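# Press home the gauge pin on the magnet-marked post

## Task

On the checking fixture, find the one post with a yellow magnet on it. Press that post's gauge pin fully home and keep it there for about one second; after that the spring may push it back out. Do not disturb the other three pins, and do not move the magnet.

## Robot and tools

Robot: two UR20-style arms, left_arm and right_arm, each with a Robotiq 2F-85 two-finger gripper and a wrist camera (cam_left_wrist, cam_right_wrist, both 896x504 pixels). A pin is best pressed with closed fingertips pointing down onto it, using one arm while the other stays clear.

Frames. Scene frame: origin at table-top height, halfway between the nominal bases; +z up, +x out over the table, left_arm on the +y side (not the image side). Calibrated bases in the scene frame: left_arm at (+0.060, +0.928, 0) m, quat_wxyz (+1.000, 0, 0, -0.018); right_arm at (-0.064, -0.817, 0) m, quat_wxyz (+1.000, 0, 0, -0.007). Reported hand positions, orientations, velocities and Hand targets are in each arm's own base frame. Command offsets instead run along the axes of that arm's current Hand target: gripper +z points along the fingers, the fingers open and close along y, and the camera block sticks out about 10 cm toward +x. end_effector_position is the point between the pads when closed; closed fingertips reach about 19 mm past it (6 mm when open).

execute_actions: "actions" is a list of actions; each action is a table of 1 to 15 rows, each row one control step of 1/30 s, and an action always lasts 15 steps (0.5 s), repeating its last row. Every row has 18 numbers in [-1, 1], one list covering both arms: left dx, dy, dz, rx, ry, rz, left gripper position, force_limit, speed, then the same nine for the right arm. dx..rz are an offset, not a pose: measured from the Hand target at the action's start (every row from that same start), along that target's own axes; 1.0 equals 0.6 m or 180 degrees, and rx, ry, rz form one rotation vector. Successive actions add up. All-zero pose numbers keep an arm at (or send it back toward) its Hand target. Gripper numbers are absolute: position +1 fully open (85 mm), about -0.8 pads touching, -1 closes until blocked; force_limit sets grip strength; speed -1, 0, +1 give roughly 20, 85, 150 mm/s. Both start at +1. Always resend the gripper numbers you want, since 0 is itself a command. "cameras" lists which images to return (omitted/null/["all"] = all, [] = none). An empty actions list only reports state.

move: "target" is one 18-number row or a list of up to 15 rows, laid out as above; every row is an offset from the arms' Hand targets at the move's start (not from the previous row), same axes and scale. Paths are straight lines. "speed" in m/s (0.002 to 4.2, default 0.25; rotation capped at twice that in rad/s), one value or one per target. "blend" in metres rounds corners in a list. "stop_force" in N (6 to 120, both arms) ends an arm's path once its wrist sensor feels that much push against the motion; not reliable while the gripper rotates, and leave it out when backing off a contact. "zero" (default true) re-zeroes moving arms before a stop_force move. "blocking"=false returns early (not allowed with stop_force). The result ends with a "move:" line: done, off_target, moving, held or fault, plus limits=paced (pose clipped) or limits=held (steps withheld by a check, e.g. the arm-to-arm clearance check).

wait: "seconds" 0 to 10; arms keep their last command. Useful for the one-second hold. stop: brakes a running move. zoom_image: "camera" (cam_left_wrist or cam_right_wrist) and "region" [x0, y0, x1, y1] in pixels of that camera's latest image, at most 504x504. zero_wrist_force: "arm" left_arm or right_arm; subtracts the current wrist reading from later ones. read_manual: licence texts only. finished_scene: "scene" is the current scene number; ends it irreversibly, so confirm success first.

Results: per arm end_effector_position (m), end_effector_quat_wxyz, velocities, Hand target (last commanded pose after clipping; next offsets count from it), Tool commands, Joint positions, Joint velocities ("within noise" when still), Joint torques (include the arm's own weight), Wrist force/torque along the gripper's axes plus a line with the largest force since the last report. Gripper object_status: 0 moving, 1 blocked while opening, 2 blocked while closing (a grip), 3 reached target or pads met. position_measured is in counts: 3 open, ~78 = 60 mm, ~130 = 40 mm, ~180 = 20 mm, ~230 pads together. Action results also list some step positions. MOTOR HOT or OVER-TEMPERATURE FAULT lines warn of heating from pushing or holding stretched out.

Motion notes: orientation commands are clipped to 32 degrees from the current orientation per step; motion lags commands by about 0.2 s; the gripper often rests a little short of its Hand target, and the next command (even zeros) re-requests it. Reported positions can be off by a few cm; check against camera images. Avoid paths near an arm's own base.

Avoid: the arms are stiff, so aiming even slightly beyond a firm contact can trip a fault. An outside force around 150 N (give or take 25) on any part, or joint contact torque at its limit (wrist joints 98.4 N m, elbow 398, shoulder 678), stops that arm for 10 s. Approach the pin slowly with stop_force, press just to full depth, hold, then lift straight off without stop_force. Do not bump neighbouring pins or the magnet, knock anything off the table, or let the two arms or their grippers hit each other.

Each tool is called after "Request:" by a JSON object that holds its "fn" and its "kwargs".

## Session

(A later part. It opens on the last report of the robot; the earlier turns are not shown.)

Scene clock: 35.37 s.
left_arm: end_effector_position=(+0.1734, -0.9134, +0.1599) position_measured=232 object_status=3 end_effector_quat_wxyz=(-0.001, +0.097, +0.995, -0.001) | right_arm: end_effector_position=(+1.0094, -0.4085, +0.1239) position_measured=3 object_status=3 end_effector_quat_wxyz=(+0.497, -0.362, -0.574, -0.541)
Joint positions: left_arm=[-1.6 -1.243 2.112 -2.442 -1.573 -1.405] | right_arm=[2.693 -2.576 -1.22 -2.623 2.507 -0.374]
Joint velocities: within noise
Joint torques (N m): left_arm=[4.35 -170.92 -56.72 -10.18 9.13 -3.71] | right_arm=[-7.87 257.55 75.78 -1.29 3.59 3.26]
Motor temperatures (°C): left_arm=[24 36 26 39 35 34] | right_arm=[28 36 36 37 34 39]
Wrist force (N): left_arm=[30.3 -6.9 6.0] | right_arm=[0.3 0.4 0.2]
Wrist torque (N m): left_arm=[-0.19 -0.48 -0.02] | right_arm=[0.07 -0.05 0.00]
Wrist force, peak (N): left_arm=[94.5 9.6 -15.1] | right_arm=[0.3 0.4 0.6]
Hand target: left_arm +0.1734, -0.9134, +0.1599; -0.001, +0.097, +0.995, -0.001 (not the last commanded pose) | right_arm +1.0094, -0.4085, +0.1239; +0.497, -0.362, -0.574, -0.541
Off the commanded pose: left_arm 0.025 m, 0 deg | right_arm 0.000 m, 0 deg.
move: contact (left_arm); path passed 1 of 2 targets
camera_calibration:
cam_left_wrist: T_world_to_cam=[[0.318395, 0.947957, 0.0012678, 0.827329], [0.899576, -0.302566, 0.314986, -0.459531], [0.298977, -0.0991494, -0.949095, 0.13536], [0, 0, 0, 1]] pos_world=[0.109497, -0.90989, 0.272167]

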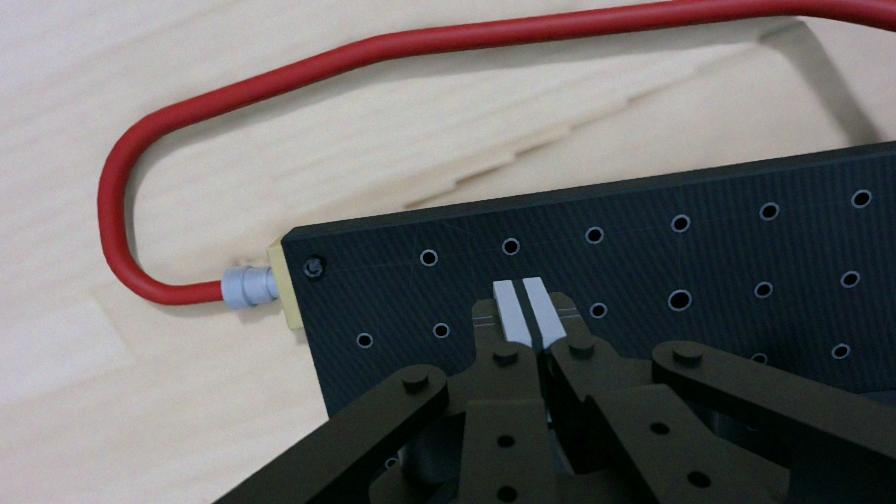

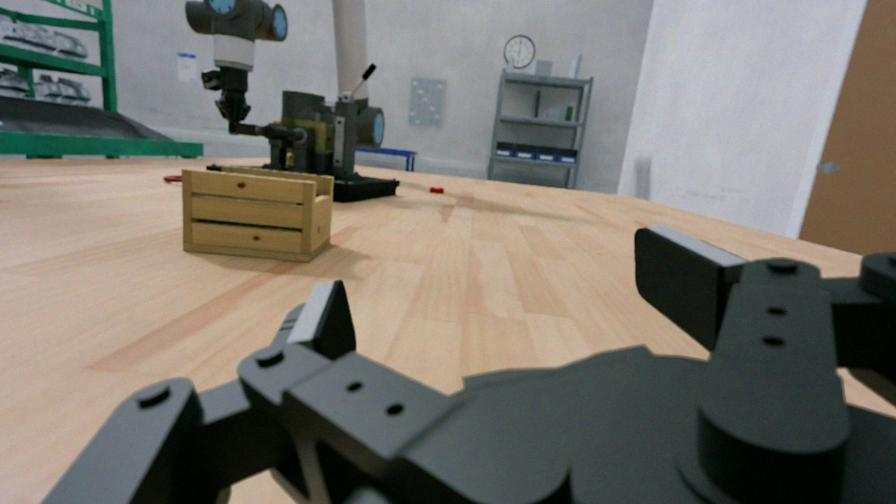

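Request:
{"fn": "wait", "kwargs": {"seconds": 1.0, "cameras": []}}

Request:
{"fn": "move", "kwargs": {"target": [0.003,0,0,0,0,0,-1,-1,0,0,0,0,0,0,0,1,1,1], "speed": 0.01, "cameras": []}}

Request:
{"fn": "move", "kwargs": {"target": [0.007,0,0,0,0,0,-1,-1,0,0,0,0,0,0,0,1,1,1], "speed": 0.01, "cameras": []}}

Scene clock: 36.80 s.
left_arm: end_effector_position=(+0.1734, -0.9134, +0.1599) position_measured=232 object_status=3 end_effector_quat_wxyz=(-0.001, +0.097, +0.995, -0.001) | right_arm: end_effector_position=(+1.0094, -0.4085, +0.1239) position_measured=3 object_status=3 end_effector_quat_wxyz=(+0.497, -0.362, -0.574, -0.541)
Joint positions: left_arm=[-1.6 -1.243 2.112 -2.441 -1.573 -1.405] | right_arm=[2.693 -2.576 -1.22 -2.623 2.507 -0.374]
Joint velocities: within noise
Joint torques (N m): left_arm=[4.36 -167.09 -61.97 -6.93 4.73 -4.46] | right_arm=[-10.76 253.72 76.13 -0.9 3.58 4.31]
Motor temperatures (°C): left_arm=[24 36 26 39 35 34] | right_arm=[28 36 36 37 34 39]
Wrist force (N): left_arm=[28.5 -7.2 3.4] | right_arm=[0.0 -0.1 0.1]
Wrist torque (N m): left_arm=[-0.11 -0.46 0.00] | right_arm=[-0.01 0.01 0.00]
Wrist force, peak (N): left_arm=[30.3 -7.0 5.9] | right_arm=[0.1 0.6 0.3]
Hand target: left_arm +0.1734, -0.9134, +0.1599; -0.001, +0.097, +0.995, -0.001 (not the last commanded pose) | right_arm +1.0094, -0.4085, +0.1239; +0.497, -0.362, -0.574, -0.541
Tool commands: left_gripper/position=-1.0 left_gripper/force_limit=-1.0 left_gripper/speed=+0.0 right_gripper/position=+1.0 right_gripper/force_limit=+1.0 right_gripper/speed=+1.0
Off the commanded pose: left_arm 0.025 m, 0 deg | right_arm 0.000 m, 0 deg.
wait: 1.00 s; at rest from the start
No camera images: "cameras" was empty.

Scene clock: 37.50 s.
left_arm: end_effector_position=(+0.1716, -0.9131, +0.1599) position_measured=232 object_status=3 end_effector_quat_wxyz=(-0.001, +0.097, +0.995, -0.001) | right_arm: end_effector_position=(+1.0094, -0.4085, +0.1239) position_measured=3 object_status=3 end_effector_quat_wxyz=(+0.497, -0.362, -0.574, -0.541)
Joint positions: left_arm=[-1.602 -1.244 2.113 -2.442 -1.573 -1.407] | right_arm=[2.693 -2.576 -1.22 -2.623 2.507 -0.374]
Joint velocities: within noise
Joint torques (N m): left_arm=[-12.52 -166.55 -49.51 -12.03 5.27 -4.06] | right_arm=[-6.96 253.18 76.85 -0.84 3.8 3.39]
Motor temperatures (°C): left_arm=[24 36 26 39 35 34] | right_arm=[28 36 36 37 34 39]
Wrist force (N): left_arm=[8.7 1.1 0.3] | right_arm=[0.0 0.5 0.0]
Wrist torque (N m): left_arm=[0.67 0.17 0.05] | right_arm=[0.09 0.00 0.00]
Wrist force, peak (N): left_arm=[28.4 -7.4 3.6] | right_arm=[0.1 0.5 -0.5]
Hand target: left_arm +0.1716, -0.9131, +0.1599; -0.001, +0.097, +0.995, -0.001 | right_arm +1.0094, -0.4085, +0.1239; +0.497, -0.362, -0.574, -0.541
Off the commanded pose: left_arm 0.000 m, 0 deg | right_arm 0.000 m, 0 deg.
move: done
No camera images: "cameras" was empty.

Scene clock: 38.20 s.
left_arm: end_effector_position=(+0.1676, -0.9123, +0.1599) position_measured=232 object_status=3 end_effector_quat_wxyz=(-0.001, +0.097, +0.995, -0.001) | right_arm: end_effector_position=(+1.0094, -0.4085, +0.1239) position_measured=3 object_status=3 end_effector_quat_wxyz=(+0.497, -0.362, -0.574, -0.541)
Joint positions: left_arm=[-1.607 -1.245 2.115 -2.443 -1.573 -1.412] | right_arm=[2.693 -2.576 -1.22 -2.623 2.507 -0.374]
Joint velocities: within noise
Joint torques (N m): left_arm=[-18.81 -167.41 -51.42 -12.74 5.77 -4.09] | right_arm=[-9.38 257.12 75.91 -0.87 3.26 3.68]
Motor temperatures (°C): left_arm=[24 36 26 39 35 34] | right_arm=[28 36 36 37 34 39]
Wrist force (N): left_arm=[7.4 1.4 0.3] | right_arm=[0.1 0.3 0.0]
Wrist torque (N m): left_arm=[0.64 0.20 0.04] | right_arm=[0.06 -0.02 0.00]
Wrist force, peak (N): left_arm=[8.9 1.0 -0.2] | right_arm=[0.4 0.4 0.3]
Hand target: left_arm +0.1675, -0.9122, +0.1599; -0.001, +0.097, +0.995, -0.001 | right_arm +1.0094, -0.4085, +0.1239; +0.497, -0.362, -0.574, -0.541
Off the commanded pose: left_arm 0.000 m, 0 deg | right_arm 0.000 m, 0 deg.
move: done
No camera images: "cameras" was empty.

Request:
{"fn": "move", "kwargs": {"target": [0.12,0,0,0,0,0,-1,-1,0,0,0,0,0,0,0,1,1,1], "speed": 0.1, "cameras": ["cam_right_wrist"]}}

Request:
{"fn": "zoom_image", "kwargs": {"camera": "cam_right_wrist", "region": [180, 70, 330, 170]}}

Request:
{"fn": "finished_scene", "kwargs": {"scene": 1}}

Scene clock: 39.67 s.
left_arm: end_effector_position=(+0.0970, -0.8983, +0.1600) position_measured=232 object_status=3 end_effector_quat_wxyz=(-0.001, +0.097, +0.995, -0.001) | right_arm: end_effector_position=(+1.0094, -0.4085, +0.1239) position_measured=3 object_status=3 end_effector_quat_wxyz=(+0.497, -0.362, -0.574, -0.541)
Joint positions: left_arm=[-1.687 -1.267 2.149 -2.455 -1.573 -1.492] | right_arm=[2.693 -2.576 -1.22 -2.623 2.507 -0.374]
Joint velocities: within noise
Joint torques (N m): left_arm=[-32.1 -158.27 -50.02 -13.42 4.92 -4.83] | right_arm=[-7.29 253.14 79.51 -0.62 2.98 3.52]
Motor temperatures (°C): left_arm=[24 36 26 39 35 34] | right_arm=[28 36 36 37 34 39]
Wrist force (N): left_arm=[-2.0 4.1 -0.6] | right_arm=[0.0 0.3 0.2]
Wrist torque (N m): left_arm=[0.63 0.24 0.08] | right_arm=[0.05 -0.01 0.00]
Wrist force, peak (N): left_arm=[7.8 1.7 -0.1] | right_arm=[0.3 0.5 0.4]
Hand target: left_arm +0.0968, -0.8983, +0.1600; -0.001, +0.097, +0.995, -0.001 | right_arm +1.0094, -0.4085, +0.1239; +0.497, -0.362, -0.574, -0.541
Off the commanded pose: left_arm 0.000 m, 0 deg | right_arm 0.000 m, 0 deg.
move: done
Images, in order (width x height): cam_right_wrist 896x504.

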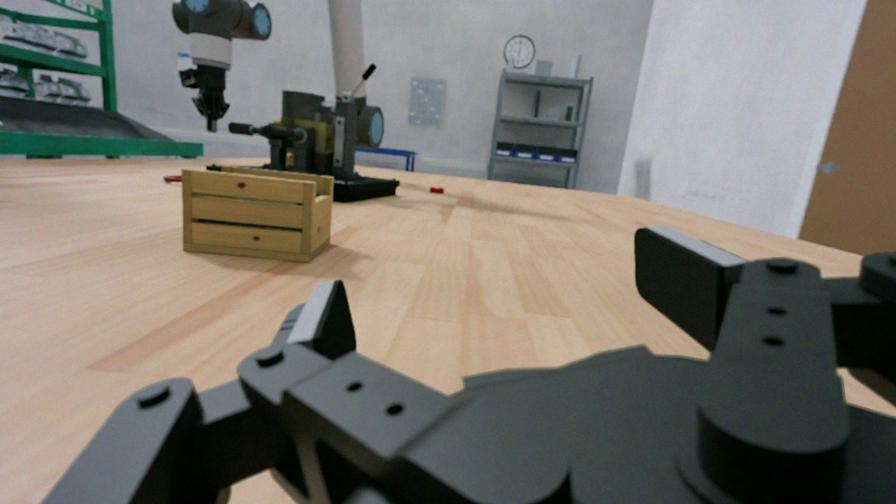

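Scaled by 3.360 from the camera's 896x504 image, which has a finer 1280x720 frame.

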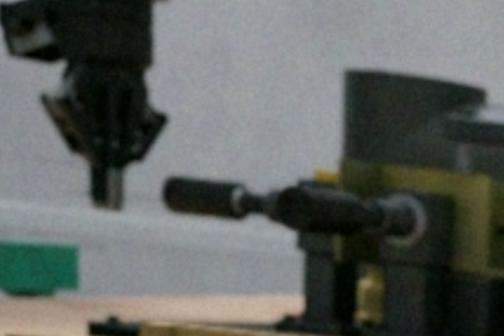

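The scene is finished: the task was done.


## Next scene

The same job, from a new start.

Scene 1 done. Now scene 2.

Request:
{"fn": "execute_actions", "kwargs": {"actions": []}}

Scene clock: 0.00 s.
left_arm: end_effector_position=(+1.6020, +0.5513, +0.3701) position_measured=3 object_status=3 end_effector_quat_wxyz=(-0.049, +0.940, +0.190, +0.279) | right_arm: end_effector_position=(+0.4481, +0.4679, +0.3319) position_measured=3 object_status=3 end_effector_quat_wxyz=(-0.272, +0.502, +0.649, +0.503)
Joint positions: left_arm=[0.193 -0.686 0.985 -2.439 -1.472 -3.319] | right_arm=[4.007 -1.969 -2.772 1.193 2.076 2.519]
Joint velocities: within noise
Joint torques (N m): no reading
Motor temperatures (°C): left_arm=[24 35 26 38 34 34] | right_arm=[28 35 36 37 34 38]
Wrist force (N): no reading
Wrist torque (N m): no reading
Wrist force, peak (N): no reading
Hand target: left_arm +1.6020, +0.5513, +0.3701; -0.049, +0.940, +0.190, +0.279 | right_arm +0.4481, +0.4679, +0.3319; -0.272, +0.502, +0.649, +0.503
Tool commands: left_gripper/position=+1.0 left_gripper/force_limit=+1.0 left_gripper/speed=+1.0 right_gripper/position=+1.0 right_gripper/force_limit=+1.0 right_gripper/speed=+1.0
camera_calibration:
cam_left_wrist: T_world_to_cam=[[0.280319, -0.958405, -0.0536817, 0.116011], [-0.933413, -0.259108, -0.248199, 1.75322], [0.223966, 0.119682, -0.967221, 0.0591923], [0, 0, 0, 1]] pos_world=[1.5907, 0.558373, 0.498626]
cam_right_wrist: T_world_to_cam=[[0.956613, -0.13676, 0.257272, -0.433465], [0.120637, -0.61784, -0.776995, 0.502422], [0.265214, 0.774319, -0.574535, -0.162484], [0, 0, 0, 1]] pos_world=[0.39714, 0.37695, 0.408545]

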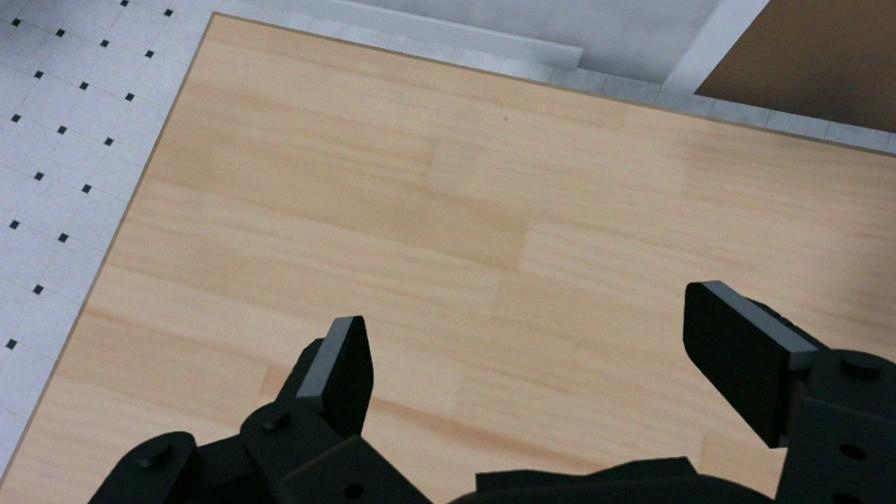

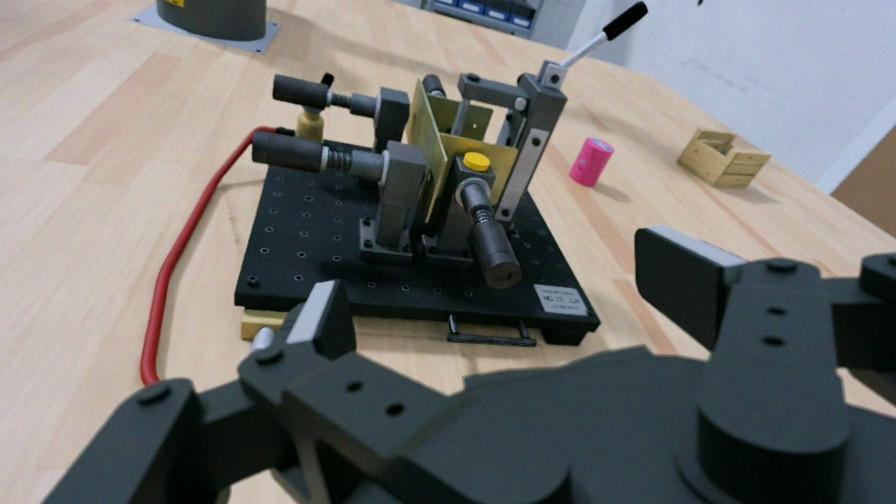

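Request:
{"fn": "move", "kwargs": {"target": [0,0,0,0,0,0,1,1,1,-0.0455,0.1425,0.294,0.1187,-0.3697,0.0589,-1,-1,0], "speed": 0.25, "cameras": ["cam_right_wrist"]}}

Request:
{"fn": "zoom_image", "kwargs": {"camera": "cam_right_wrist", "region": [300, 150, 700, 450]}}

Scene clock: 5.20 s.
left_arm: end_effector_position=(+1.6020, +0.5513, +0.3701) position_measured=3 object_status=3 end_effector_quat_wxyz=(-0.049, +0.940, +0.190, +0.279) | right_arm: end_effector_position=(+0.5635, +0.6200, +0.2797) position_measured=232 object_status=3 end_effector_quat_wxyz=(+0.000, +0.692, +0.722, +0.000)
Joint positions: left_arm=[0.193 -0.686 0.985 -2.439 -1.472 -3.319] | right_arm=[4.217 -1.69 -2.163 -0.861 1.571 2.604]
Joint velocities: within noise
Joint torques (N m): left_arm=[-0.95 -282.56 -108.56 -11.53 2.77 1.31] | right_arm=[14.96 77.16 103.3 3.73 -3.81 5.87]
Motor temperatures (°C): left_arm=[24 35 26 38 34 34] | right_arm=[28 35 36 37 34 38]
Wrist force (N): left_arm=[0.2 -0.1 -0.3] | right_arm=[-0.7 2.5 0.3]
Wrist torque (N m): left_arm=[-0.01 -0.01 0.00] | right_arm=[1.19 0.38 -0.72]
Wrist force, peak (N): left_arm=[0.7 -0.5 -0.3] | right_arm=[0.8 3.1 0.8]
Hand target: left_arm +1.6020, +0.5513, +0.3701; -0.049, +0.940, +0.190, +0.279 | right_arm +0.5635, +0.6200, +0.2797; +0.000, +0.692, +0.722, -0.001
Off the commanded pose: left_arm 0.000 m, 0 deg | right_arm 0.000 m, 0 deg.
move: done
camera_calibration:
cam_right_wrist: T_world_to_cam=[[0.990031, -0.122133, 0.0701634, -0.485141], [-0.137228, -0.948637, 0.285053, 0.595267], [0.0317452, -0.29184, -0.95594, 0.558408], [0, 0, 0, 1]] pos_world=[0.544266, 0.668407, 0.398161]
Images, in order (width x height): cam_right_wrist 896x504.

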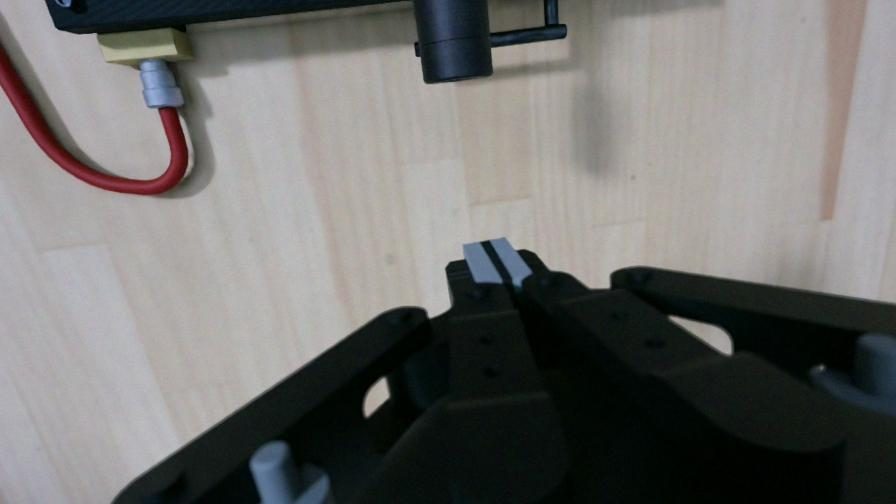

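Scaled by 1.260 from the camera's 896x504 image, which has a finer 1280x720 frame.

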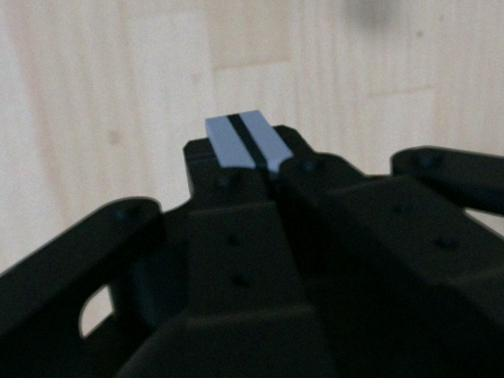

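Request:
{"fn": "move", "kwargs": {"target": [0,0,0,0,0,0,1,1,1,0.033,0.0133,0.2,0,0,0,-1,-1,0], "speed": 0.2, "cameras": ["cam_right_wrist"]}}

Request:
{"fn": "zoom_image", "kwargs": {"camera": "cam_right_wrist", "region": [300, 0, 700, 300]}}

Scene clock: 7.10 s.
left_arm: end_effector_position=(+1.6020, +0.5513, +0.3701) position_measured=3 object_status=3 end_effector_quat_wxyz=(-0.049, +0.940, +0.190, +0.279) | right_arm: end_effector_position=(+0.5706, +0.6400, +0.1599) position_measured=232 object_status=3 end_effector_quat_wxyz=(+0.000, +0.692, +0.722, -0.001)
Joint positions: left_arm=[0.193 -0.686 0.985 -2.439 -1.472 -3.319] | right_arm=[4.221 -1.833 -2.212 -0.669 1.571 2.608]
Joint velocities: within noise
Joint torques (N m): left_arm=[1.28 -283.98 -109.37 -11.59 3.15 0.91] | right_arm=[21.52 96.51 58.62 15.67 -2.26 5.71]
Motor temperatures (°C): left_arm=[24 35 26 38 34 34] | right_arm=[28 35 36 37 34 38]
Wrist force (N): left_arm=[0.4 0.1 -0.1] | right_arm=[-1.6 2.2 0.5]
Wrist torque (N m): left_arm=[0.04 -0.05 -0.01] | right_arm=[1.31 0.52 -0.68]
Wrist force, peak (N): left_arm=[0.6 -0.2 -0.3] | right_arm=[-1.3 2.8 3.1]
Hand target: left_arm +1.6020, +0.5513, +0.3701; -0.049, +0.940, +0.190, +0.279 | right_arm +0.5706, +0.6400, +0.1597; +0.000, +0.692, +0.722, -0.001
Off the commanded pose: left_arm 0.000 m, 0 deg | right_arm 0.000 m, 0 deg.
move: done
camera_calibration:
cam_right_wrist: T_world_to_cam=[[0.990034, -0.122155, 0.0700787, -0.481285], [-0.137228, -0.948606, 0.285157, 0.649313], [0.0316437, -0.291932, -0.955915, 0.449611], [0, 0, 0, 1]] pos_world=[0.551365, 0.688407, 0.278362]
Images, in order (width x height): cam_right_wrist 896x504.

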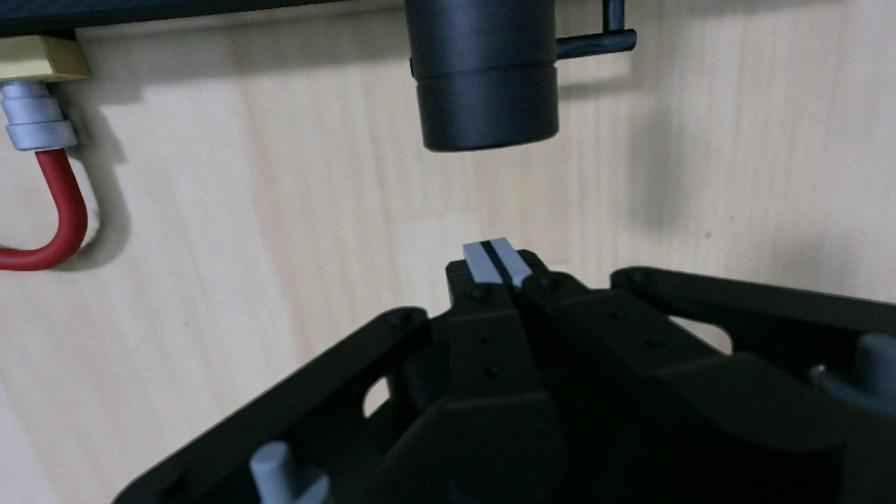

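Scaled by 1.260 from the camera's 896x504 image, which has a finer 1280x720 frame.

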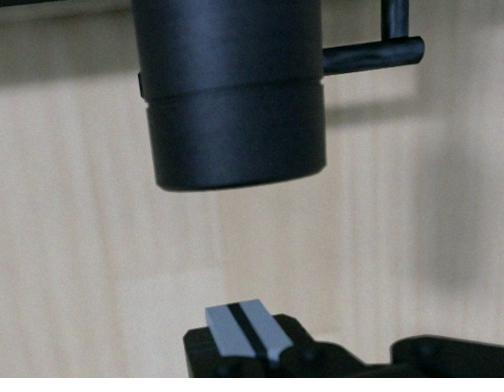

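Request:
{"fn": "move", "kwargs": {"target": [0,0,0,0,0,0,1,1,1,0.035,0.0035,0,0,0,0,-1,-1,0], "speed": 0.08, "cameras": ["cam_right_wrist"]}}

Request:
{"fn": "move", "kwargs": {"target": [0,0,0,0,0,0,1,1,1,0.125,0,0,0,0,0,-1,-1,0], "speed": 0.012, "stop_force": 22, "cameras": ["cam_right_wrist"]}}

Request:
{"fn": "wait", "kwargs": {"seconds": 1.3, "cameras": ["cam_right_wrist"]}}

Scene clock: 8.50 s.
left_arm: end_effector_position=(+1.6020, +0.5513, +0.3701) position_measured=3 object_status=3 end_effector_quat_wxyz=(-0.049, +0.940, +0.190, +0.279) | right_arm: end_effector_position=(+0.5718, +0.6609, +0.1597) position_measured=232 object_status=3 end_effector_quat_wxyz=(+0.000, +0.692, +0.722, -0.001)
Joint positions: left_arm=[0.193 -0.686 0.985 -2.439 -1.472 -3.319] | right_arm=[4.231 -1.848 -2.189 -0.676 1.571 2.619]
Joint velocities: within noise
Joint torques (N m): left_arm=[-0.29 -283.47 -113.89 -11.42 2.66 1.25] | right_arm=[30.22 102.67 88.06 4.24 0.74 5.5]
Motor temperatures (°C): left_arm=[24 35 26 38 34 34] | right_arm=[28 35 36 37 34 38]
Wrist force (N): left_arm=[0.3 0.1 -0.3] | right_arm=[-1.1 2.7 0.4]
Wrist torque (N m): left_arm=[0.03 -0.04 0.00] | right_arm=[1.41 0.43 -0.71]
Wrist force, peak (N): left_arm=[0.5 -0.2 -0.5] | right_arm=[-2.3 2.3 0.5]
Hand target: left_arm +1.6020, +0.5513, +0.3701; -0.049, +0.940, +0.190, +0.279 | right_arm +0.5718, +0.6611, +0.1597; +0.000, +0.692, +0.722, -0.001
Off the commanded pose: left_arm 0.000 m, 0 deg | right_arm 0.000 m, 0 deg.
move: done
camera_calibration:
cam_right_wrist: T_world_to_cam=[[0.990034, -0.122155, 0.0700787, -0.479906], [-0.137228, -0.948606, 0.285157, 0.669361], [0.0316437, -0.291932, -0.955915, 0.455483], [0, 0, 0, 1]] pos_world=[0.552565, 0.709307, 0.278162]
Images, in order (width x height): cam_right_wrist 896x504.

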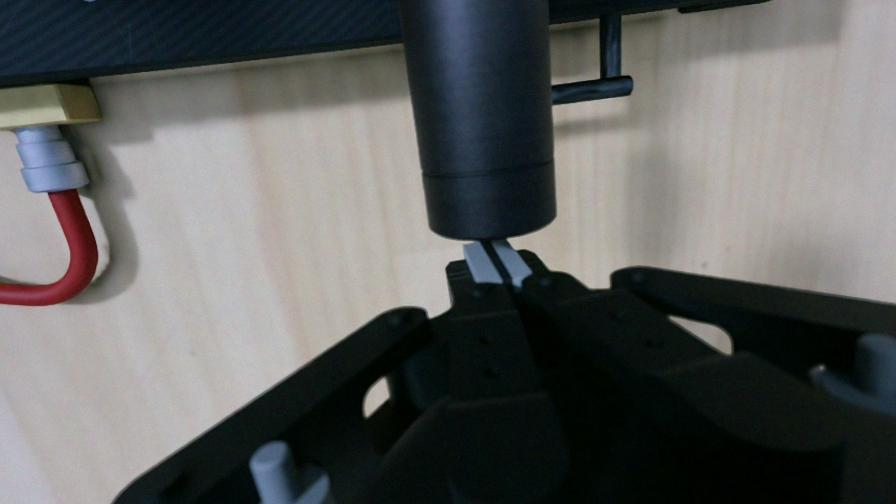

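Scene clock: 12.30 s.
left_arm: end_effector_position=(+1.6020, +0.5513, +0.3701) position_measured=3 object_status=3 end_effector_quat_wxyz=(-0.049, +0.940, +0.190, +0.279) | right_arm: end_effector_position=(+0.5706, +0.6904, +0.1597) position_measured=232 object_status=3 end_effector_quat_wxyz=(+0.000, +0.692, +0.722, -0.001)
Joint positions: left_arm=[0.193 -0.686 0.985 -2.439 -1.472 -3.319] | right_arm=[4.248 -1.868 -2.159 -0.687 1.571 2.635]
Joint velocities: within noise
Joint torques (N m): left_arm=[5.21 -283.19 -112.21 -10.95 4.46 1.08] | right_arm=[-8.55 151.08 77.2 18.22 5.58 -6.6]
Motor temperatures (°C): left_arm=[24 35 26 38 34 34] | right_arm=[28 35 36 37 34 38]
Wrist force (N): left_arm=[0.5 -0.2 -0.2] | right_arm=[-17.2 1.8 5.0]
Wrist torque (N m): left_arm=[-0.02 -0.07 -0.01] | right_arm=[1.34 0.67 -0.61]
Wrist force, peak (N): left_arm=[0.7 -0.3 -0.3] | right_arm=[-54.3 3.1 -10.8]
Hand target: left_arm +1.6020, +0.5513, +0.3701; -0.049, +0.940, +0.190, +0.279 | right_arm +0.5706, +0.6904, +0.1596; +0.000, +0.692, +0.722, -0.001 (not the last commanded pose)
Off the commanded pose: left_arm 0.000 m, 0 deg | right_arm 0.046 m, 0 deg.
move: contact (right_arm)
camera_calibration:
cam_right_wrist: T_world_to_cam=[[0.990033, -0.122164, 0.0700814, -0.475108], [-0.137237, -0.948605, 0.285156, 0.697184], [0.0316439, -0.291932, -0.955915, 0.464133], [0, 0, 0, 1]] pos_world=[0.551365, 0.738807, 0.278162]
Images, in order (width x height): cam_right_wrist 896x504.

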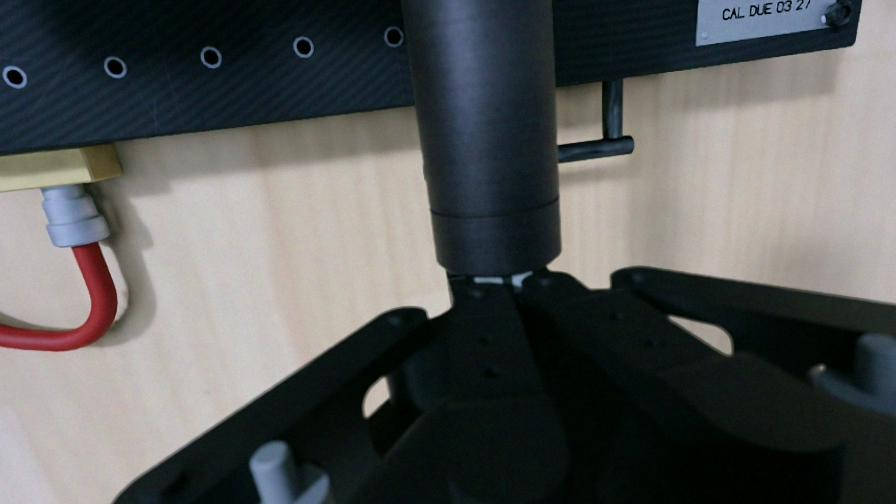

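Scene clock: 13.60 s.
left_arm: end_effector_position=(+1.6020, +0.5513, +0.3701) position_measured=3 object_status=3 end_effector_quat_wxyz=(-0.049, +0.940, +0.190, +0.279) | right_arm: end_effector_position=(+0.5706, +0.6904, +0.1596) position_measured=232 object_status=3 end_effector_quat_wxyz=(+0.000, +0.692, +0.722, -0.001)
Joint positions: left_arm=[0.193 -0.686 0.985 -2.439 -1.472 -3.319] | right_arm=[4.248 -1.868 -2.159 -0.687 1.571 2.635]
Joint velocities: within noise
Joint torques (N m): left_arm=[4.63 -279.46 -113.03 -10.61 4.32 2.32] | right_arm=[-10.85 151.26 76.63 11.57 5.23 -6.91]
Motor temperatures (°C): left_arm=[24 35 26 38 34 34] | right_arm=[28 35 36 37 34 38]
Wrist force (N): left_arm=[0.5 0.0 -0.2] | right_arm=[-17.0 1.4 4.8]
Wrist torque (N m): left_arm=[0.02 -0.07 0.00] | right_arm=[1.31 0.67 -0.61]
Wrist force, peak (N): left_arm=[0.7 -0.1 0.1] | right_arm=[-17.3 1.6 4.9]
Hand target: left_arm +1.6020, +0.5513, +0.3701; -0.049, +0.940, +0.190, +0.279 | right_arm +0.5706, +0.6904, +0.1596; +0.000, +0.692, +0.722, -0.001 (not the last commanded pose)
Tool commands: left_gripper/position=+1.0 left_gripper/force_limit=+1.0 left_gripper/speed=+1.0 right_gripper/position=-1.0 right_gripper/force_limit=-1.0 right_gripper/speed=+0.0
Off the commanded pose: left_arm 0.000 m, 0 deg | right_arm 0.046 m, 0 deg.
wait: 1.30 s; at rest by 0.17 s
camera_calibration:
cam_right_wrist: T_world_to_cam=[[0.990034, -0.122155, 0.0700787, -0.475115], [-0.137228, -0.948606, 0.285157, 0.69718], [0.0316437, -0.291932, -0.955915, 0.464133], [0, 0, 0, 1]] pos_world=[0.551365, 0.738807, 0.278162]
Images, in order (width x height): cam_right_wrist 896x504.

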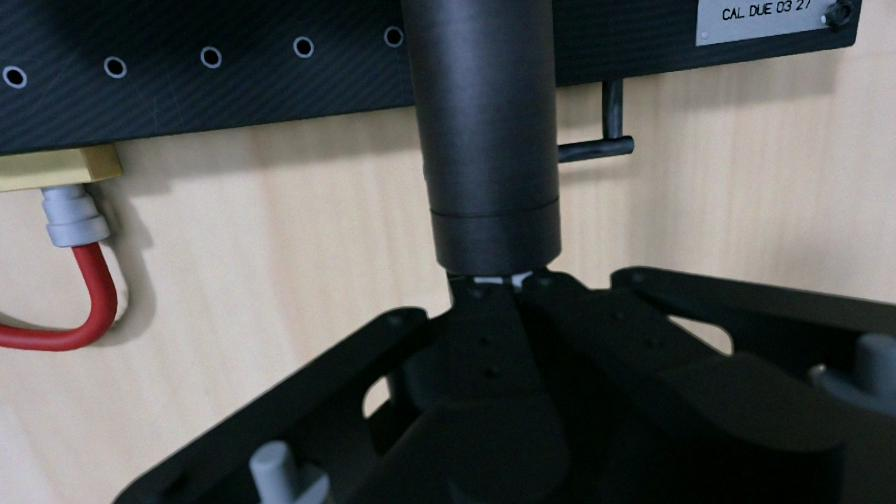

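Request:
{"fn": "move", "kwargs": {"target": [0,0,0,0,0,0,1,1,1,0.012,0,0,0,0,0,-1,-1,0], "speed": 0.004, "stop_force": 25, "cameras": []}}

Request:
{"fn": "wait", "kwargs": {"seconds": 1.2, "cameras": []}}

Request:
{"fn": "move", "kwargs": {"target": [0,0,0,0,0,0,1,1,1,-0.005,0,0,0,0,0,-1,-1,0], "speed": 0.01, "cameras": []}}

Scene clock: 14.73 s.
left_arm: end_effector_position=(+1.6020, +0.5513, +0.3701) position_measured=3 object_status=3 end_effector_quat_wxyz=(-0.049, +0.940, +0.190, +0.279) | right_arm: end_effector_position=(+0.5706, +0.6906, +0.1596) position_measured=232 object_status=3 end_effector_quat_wxyz=(+0.000, +0.692, +0.722, -0.001)
Joint positions: left_arm=[0.193 -0.686 0.985 -2.439 -1.472 -3.319] | right_arm=[4.248 -1.868 -2.158 -0.687 1.571 2.635]
Joint velocities: within noise
Joint torques (N m): left_arm=[8.26 -285.25 -112.41 -10.51 4.49 2.16] | right_arm=[15.66 136.75 90.36 25.34 5.59 -2.56]
Motor temperatures (°C): left_arm=[24 35 26 38 34 34] | right_arm=[28 35 36 37 34 38]
Wrist force (N): left_arm=[0.3 0.0 0.0] | right_arm=[-46.5 -0.8 -11.6]
Wrist torque (N m): left_arm=[0.01 -0.04 -0.01] | right_arm=[1.22 1.19 -0.47]
Wrist force, peak (N): left_arm=[0.6 -0.1 -0.2] | right_arm=[-50.3 -2.6 -8.8]
Hand target: left_arm +1.6020, +0.5513, +0.3701; -0.049, +0.940, +0.190, +0.279 | right_arm +0.5706, +0.6906, +0.1596; +0.000, +0.692, +0.722, -0.001 (not the last commanded pose)
Off the commanded pose: left_arm 0.000 m, 0 deg | right_arm 0.007 m, 0 deg.
move: contact (right_arm)
No camera images: "cameras" was empty.

Scene clock: 15.93 s.
left_arm: end_effector_position=(+1.6020, +0.5513, +0.3701) position_measured=3 object_status=3 end_effector_quat_wxyz=(-0.049, +0.940, +0.190, +0.279) | right_arm: end_effector_position=(+0.5706, +0.6906, +0.1596) position_measured=232 object_status=3 end_effector_quat_wxyz=(+0.000, +0.692, +0.722, -0.001)
Joint positions: left_arm=[0.193 -0.686 0.985 -2.439 -1.472 -3.319] | right_arm=[4.248 -1.868 -2.158 -0.687 1.571 2.635]
Joint velocities: within noise
Joint torques (N m): left_arm=[6.92 -286.65 -116.67 -11.34 5.26 2] | right_arm=[8.93 145.16 87.75 23.23 5.86 -6.75]
Motor temperatures (°C): left_arm=[24 35 26 38 34 34] | right_arm=[28 35 36 37 34 38]
Wrist force (N): left_arm=[0.3 -0.1 0.0] | right_arm=[-41.1 1.9 -7.4]
Wrist torque (N m): left_arm=[-0.01 -0.04 0.00] | right_arm=[1.28 1.11 -0.47]
Wrist force, peak (N): left_arm=[0.5 -0.3 -0.4] | right_arm=[-46.3 -0.6 -12.0]
Hand target: left_arm +1.6020, +0.5513, +0.3701; -0.049, +0.940, +0.190, +0.279 | right_arm +0.5706, +0.6906, +0.1596; +0.000, +0.692, +0.722, -0.001 (not the last commanded pose)
Tool commands: left_gripper/position=+1.0 left_gripper/force_limit=+1.0 left_gripper/speed=+1.0 right_gripper/position=-1.0 right_gripper/force_limit=-1.0 right_gripper/speed=+0.0
Off the commanded pose: left_arm 0.000 m, 0 deg | right_arm 0.007 m, 0 deg.
wait: 1.20 s; at rest by 0.17 s
No camera images: "cameras" was empty.

Scene clock: 16.63 s.
left_arm: end_effector_position=(+1.6020, +0.5513, +0.3701) position_measured=3 object_status=3 end_effector_quat_wxyz=(-0.049, +0.940, +0.190, +0.279) | right_arm: end_effector_position=(+0.5707, +0.6877, +0.1596) position_measured=232 object_status=3 end_effector_quat_wxyz=(+0.000, +0.692, +0.722, -0.001)
Joint positions: left_arm=[0.193 -0.686 0.985 -2.439 -1.472 -3.319] | right_arm=[4.247 -1.866 -2.161 -0.686 1.571 2.634]
Joint velocities: within noise
Joint torques (N m): left_arm=[4.08 -289.56 -117.23 -11.17 5.82 2.47] | right_arm=[-17.93 149.26 65.15 18.91 5.18 -6.67]
Motor temperatures (°C): left_arm=[24 35 26 38 34 34] | right_arm=[28 35 36 37 34 38]
Wrist force (N): left_arm=[0.5 -0.2 -0.1] | right_arm=[-10.6 -1.2 0.4]
Wrist torque (N m): left_arm=[-0.02 -0.07 -0.01] | right_arm=[1.17 0.43 -0.66]
Wrist force, peak (N): left_arm=[0.5 -0.2 -0.2] | right_arm=[-40.9 2.2 -7.3]
Hand target: left_arm +1.6020, +0.5513, +0.3701; -0.049, +0.940, +0.190, +0.279 | right_arm +0.5707, +0.6876, +0.1596; +0.000, +0.692, +0.722, -0.001
Off the commanded pose: left_arm 0.000 m, 0 deg | right_arm 0.000 m, 0 deg.
move: done
No camera images: "cameras" was empty.

Request:
{"fn": "move", "kwargs": {"target": [0,0,0,0,0,0,1,1,1,-0.1,0,0,0,0,0,-1,-1,0], "speed": 0.1, "cameras": ["cam_right_wrist"]}}

Request:
{"fn": "finished_scene", "kwargs": {"scene": 2}}

Scene clock: 19.37 s.
left_arm: end_effector_position=(+1.6020, +0.5513, +0.3701) position_measured=3 object_status=3 end_effector_quat_wxyz=(-0.049, +0.940, +0.190, +0.279) | right_arm: end_effector_position=(+0.5732, +0.6279, +0.1597) position_measured=232 object_status=3 end_effector_quat_wxyz=(+0.000, +0.692, +0.722, -0.001)
Joint positions: left_arm=[0.193 -0.686 0.985 -2.439 -1.472 -3.319] | right_arm=[4.211 -1.826 -2.222 -0.666 1.571 2.598]
Joint velocities: within noise
Joint torques (N m): left_arm=[8.36 -289.18 -118.05 -10.43 5.17 2.39] | right_arm=[-14.66 136.36 57.47 16.6 -2.77 -6.39]
Motor temperatures (°C): left_arm=[24 35 26 38 34 34] | right_arm=[28 35 36 37 34 38]
Wrist force (N): left_arm=[0.2 -0.1 -0.2] | right_arm=[0.1 2.1 2.1]
Wrist torque (N m): left_arm=[-0.01 -0.03 -0.01] | right_arm=[1.28 0.19 -0.66]
Wrist force, peak (N): left_arm=[0.7 0.1 -0.3] | right_arm=[-11.1 -0.7 -0.6]
Hand target: left_arm +1.6020, +0.5513, +0.3701; -0.049, +0.940, +0.190, +0.279 | right_arm +0.5732, +0.6277, +0.1597; +0.000, +0.692, +0.722, -0.001
Off the commanded pose: left_arm 0.000 m, 0 deg | right_arm 0.000 m, 0 deg.
move: done
camera_calibration:
cam_right_wrist: T_world_to_cam=[[0.990048, -0.12205, 0.070067, -0.4854], [-0.137128, -0.948582, 0.285286, 0.638141], [0.0316453, -0.292055, -0.955878, 0.445877], [0, 0, 0, 1]] pos_world=[0.553966, 0.676307, 0.278162]
Images, in order (width x height): cam_right_wrist 896x504.

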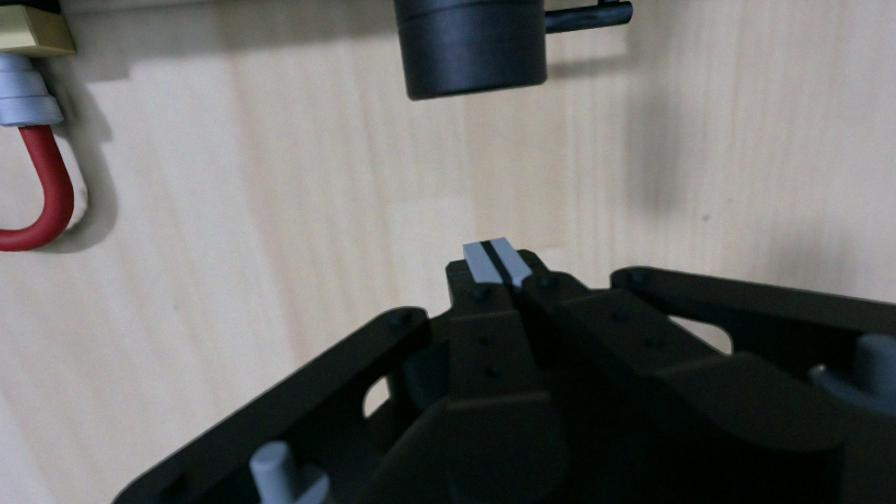

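The scene is finished: the task was done.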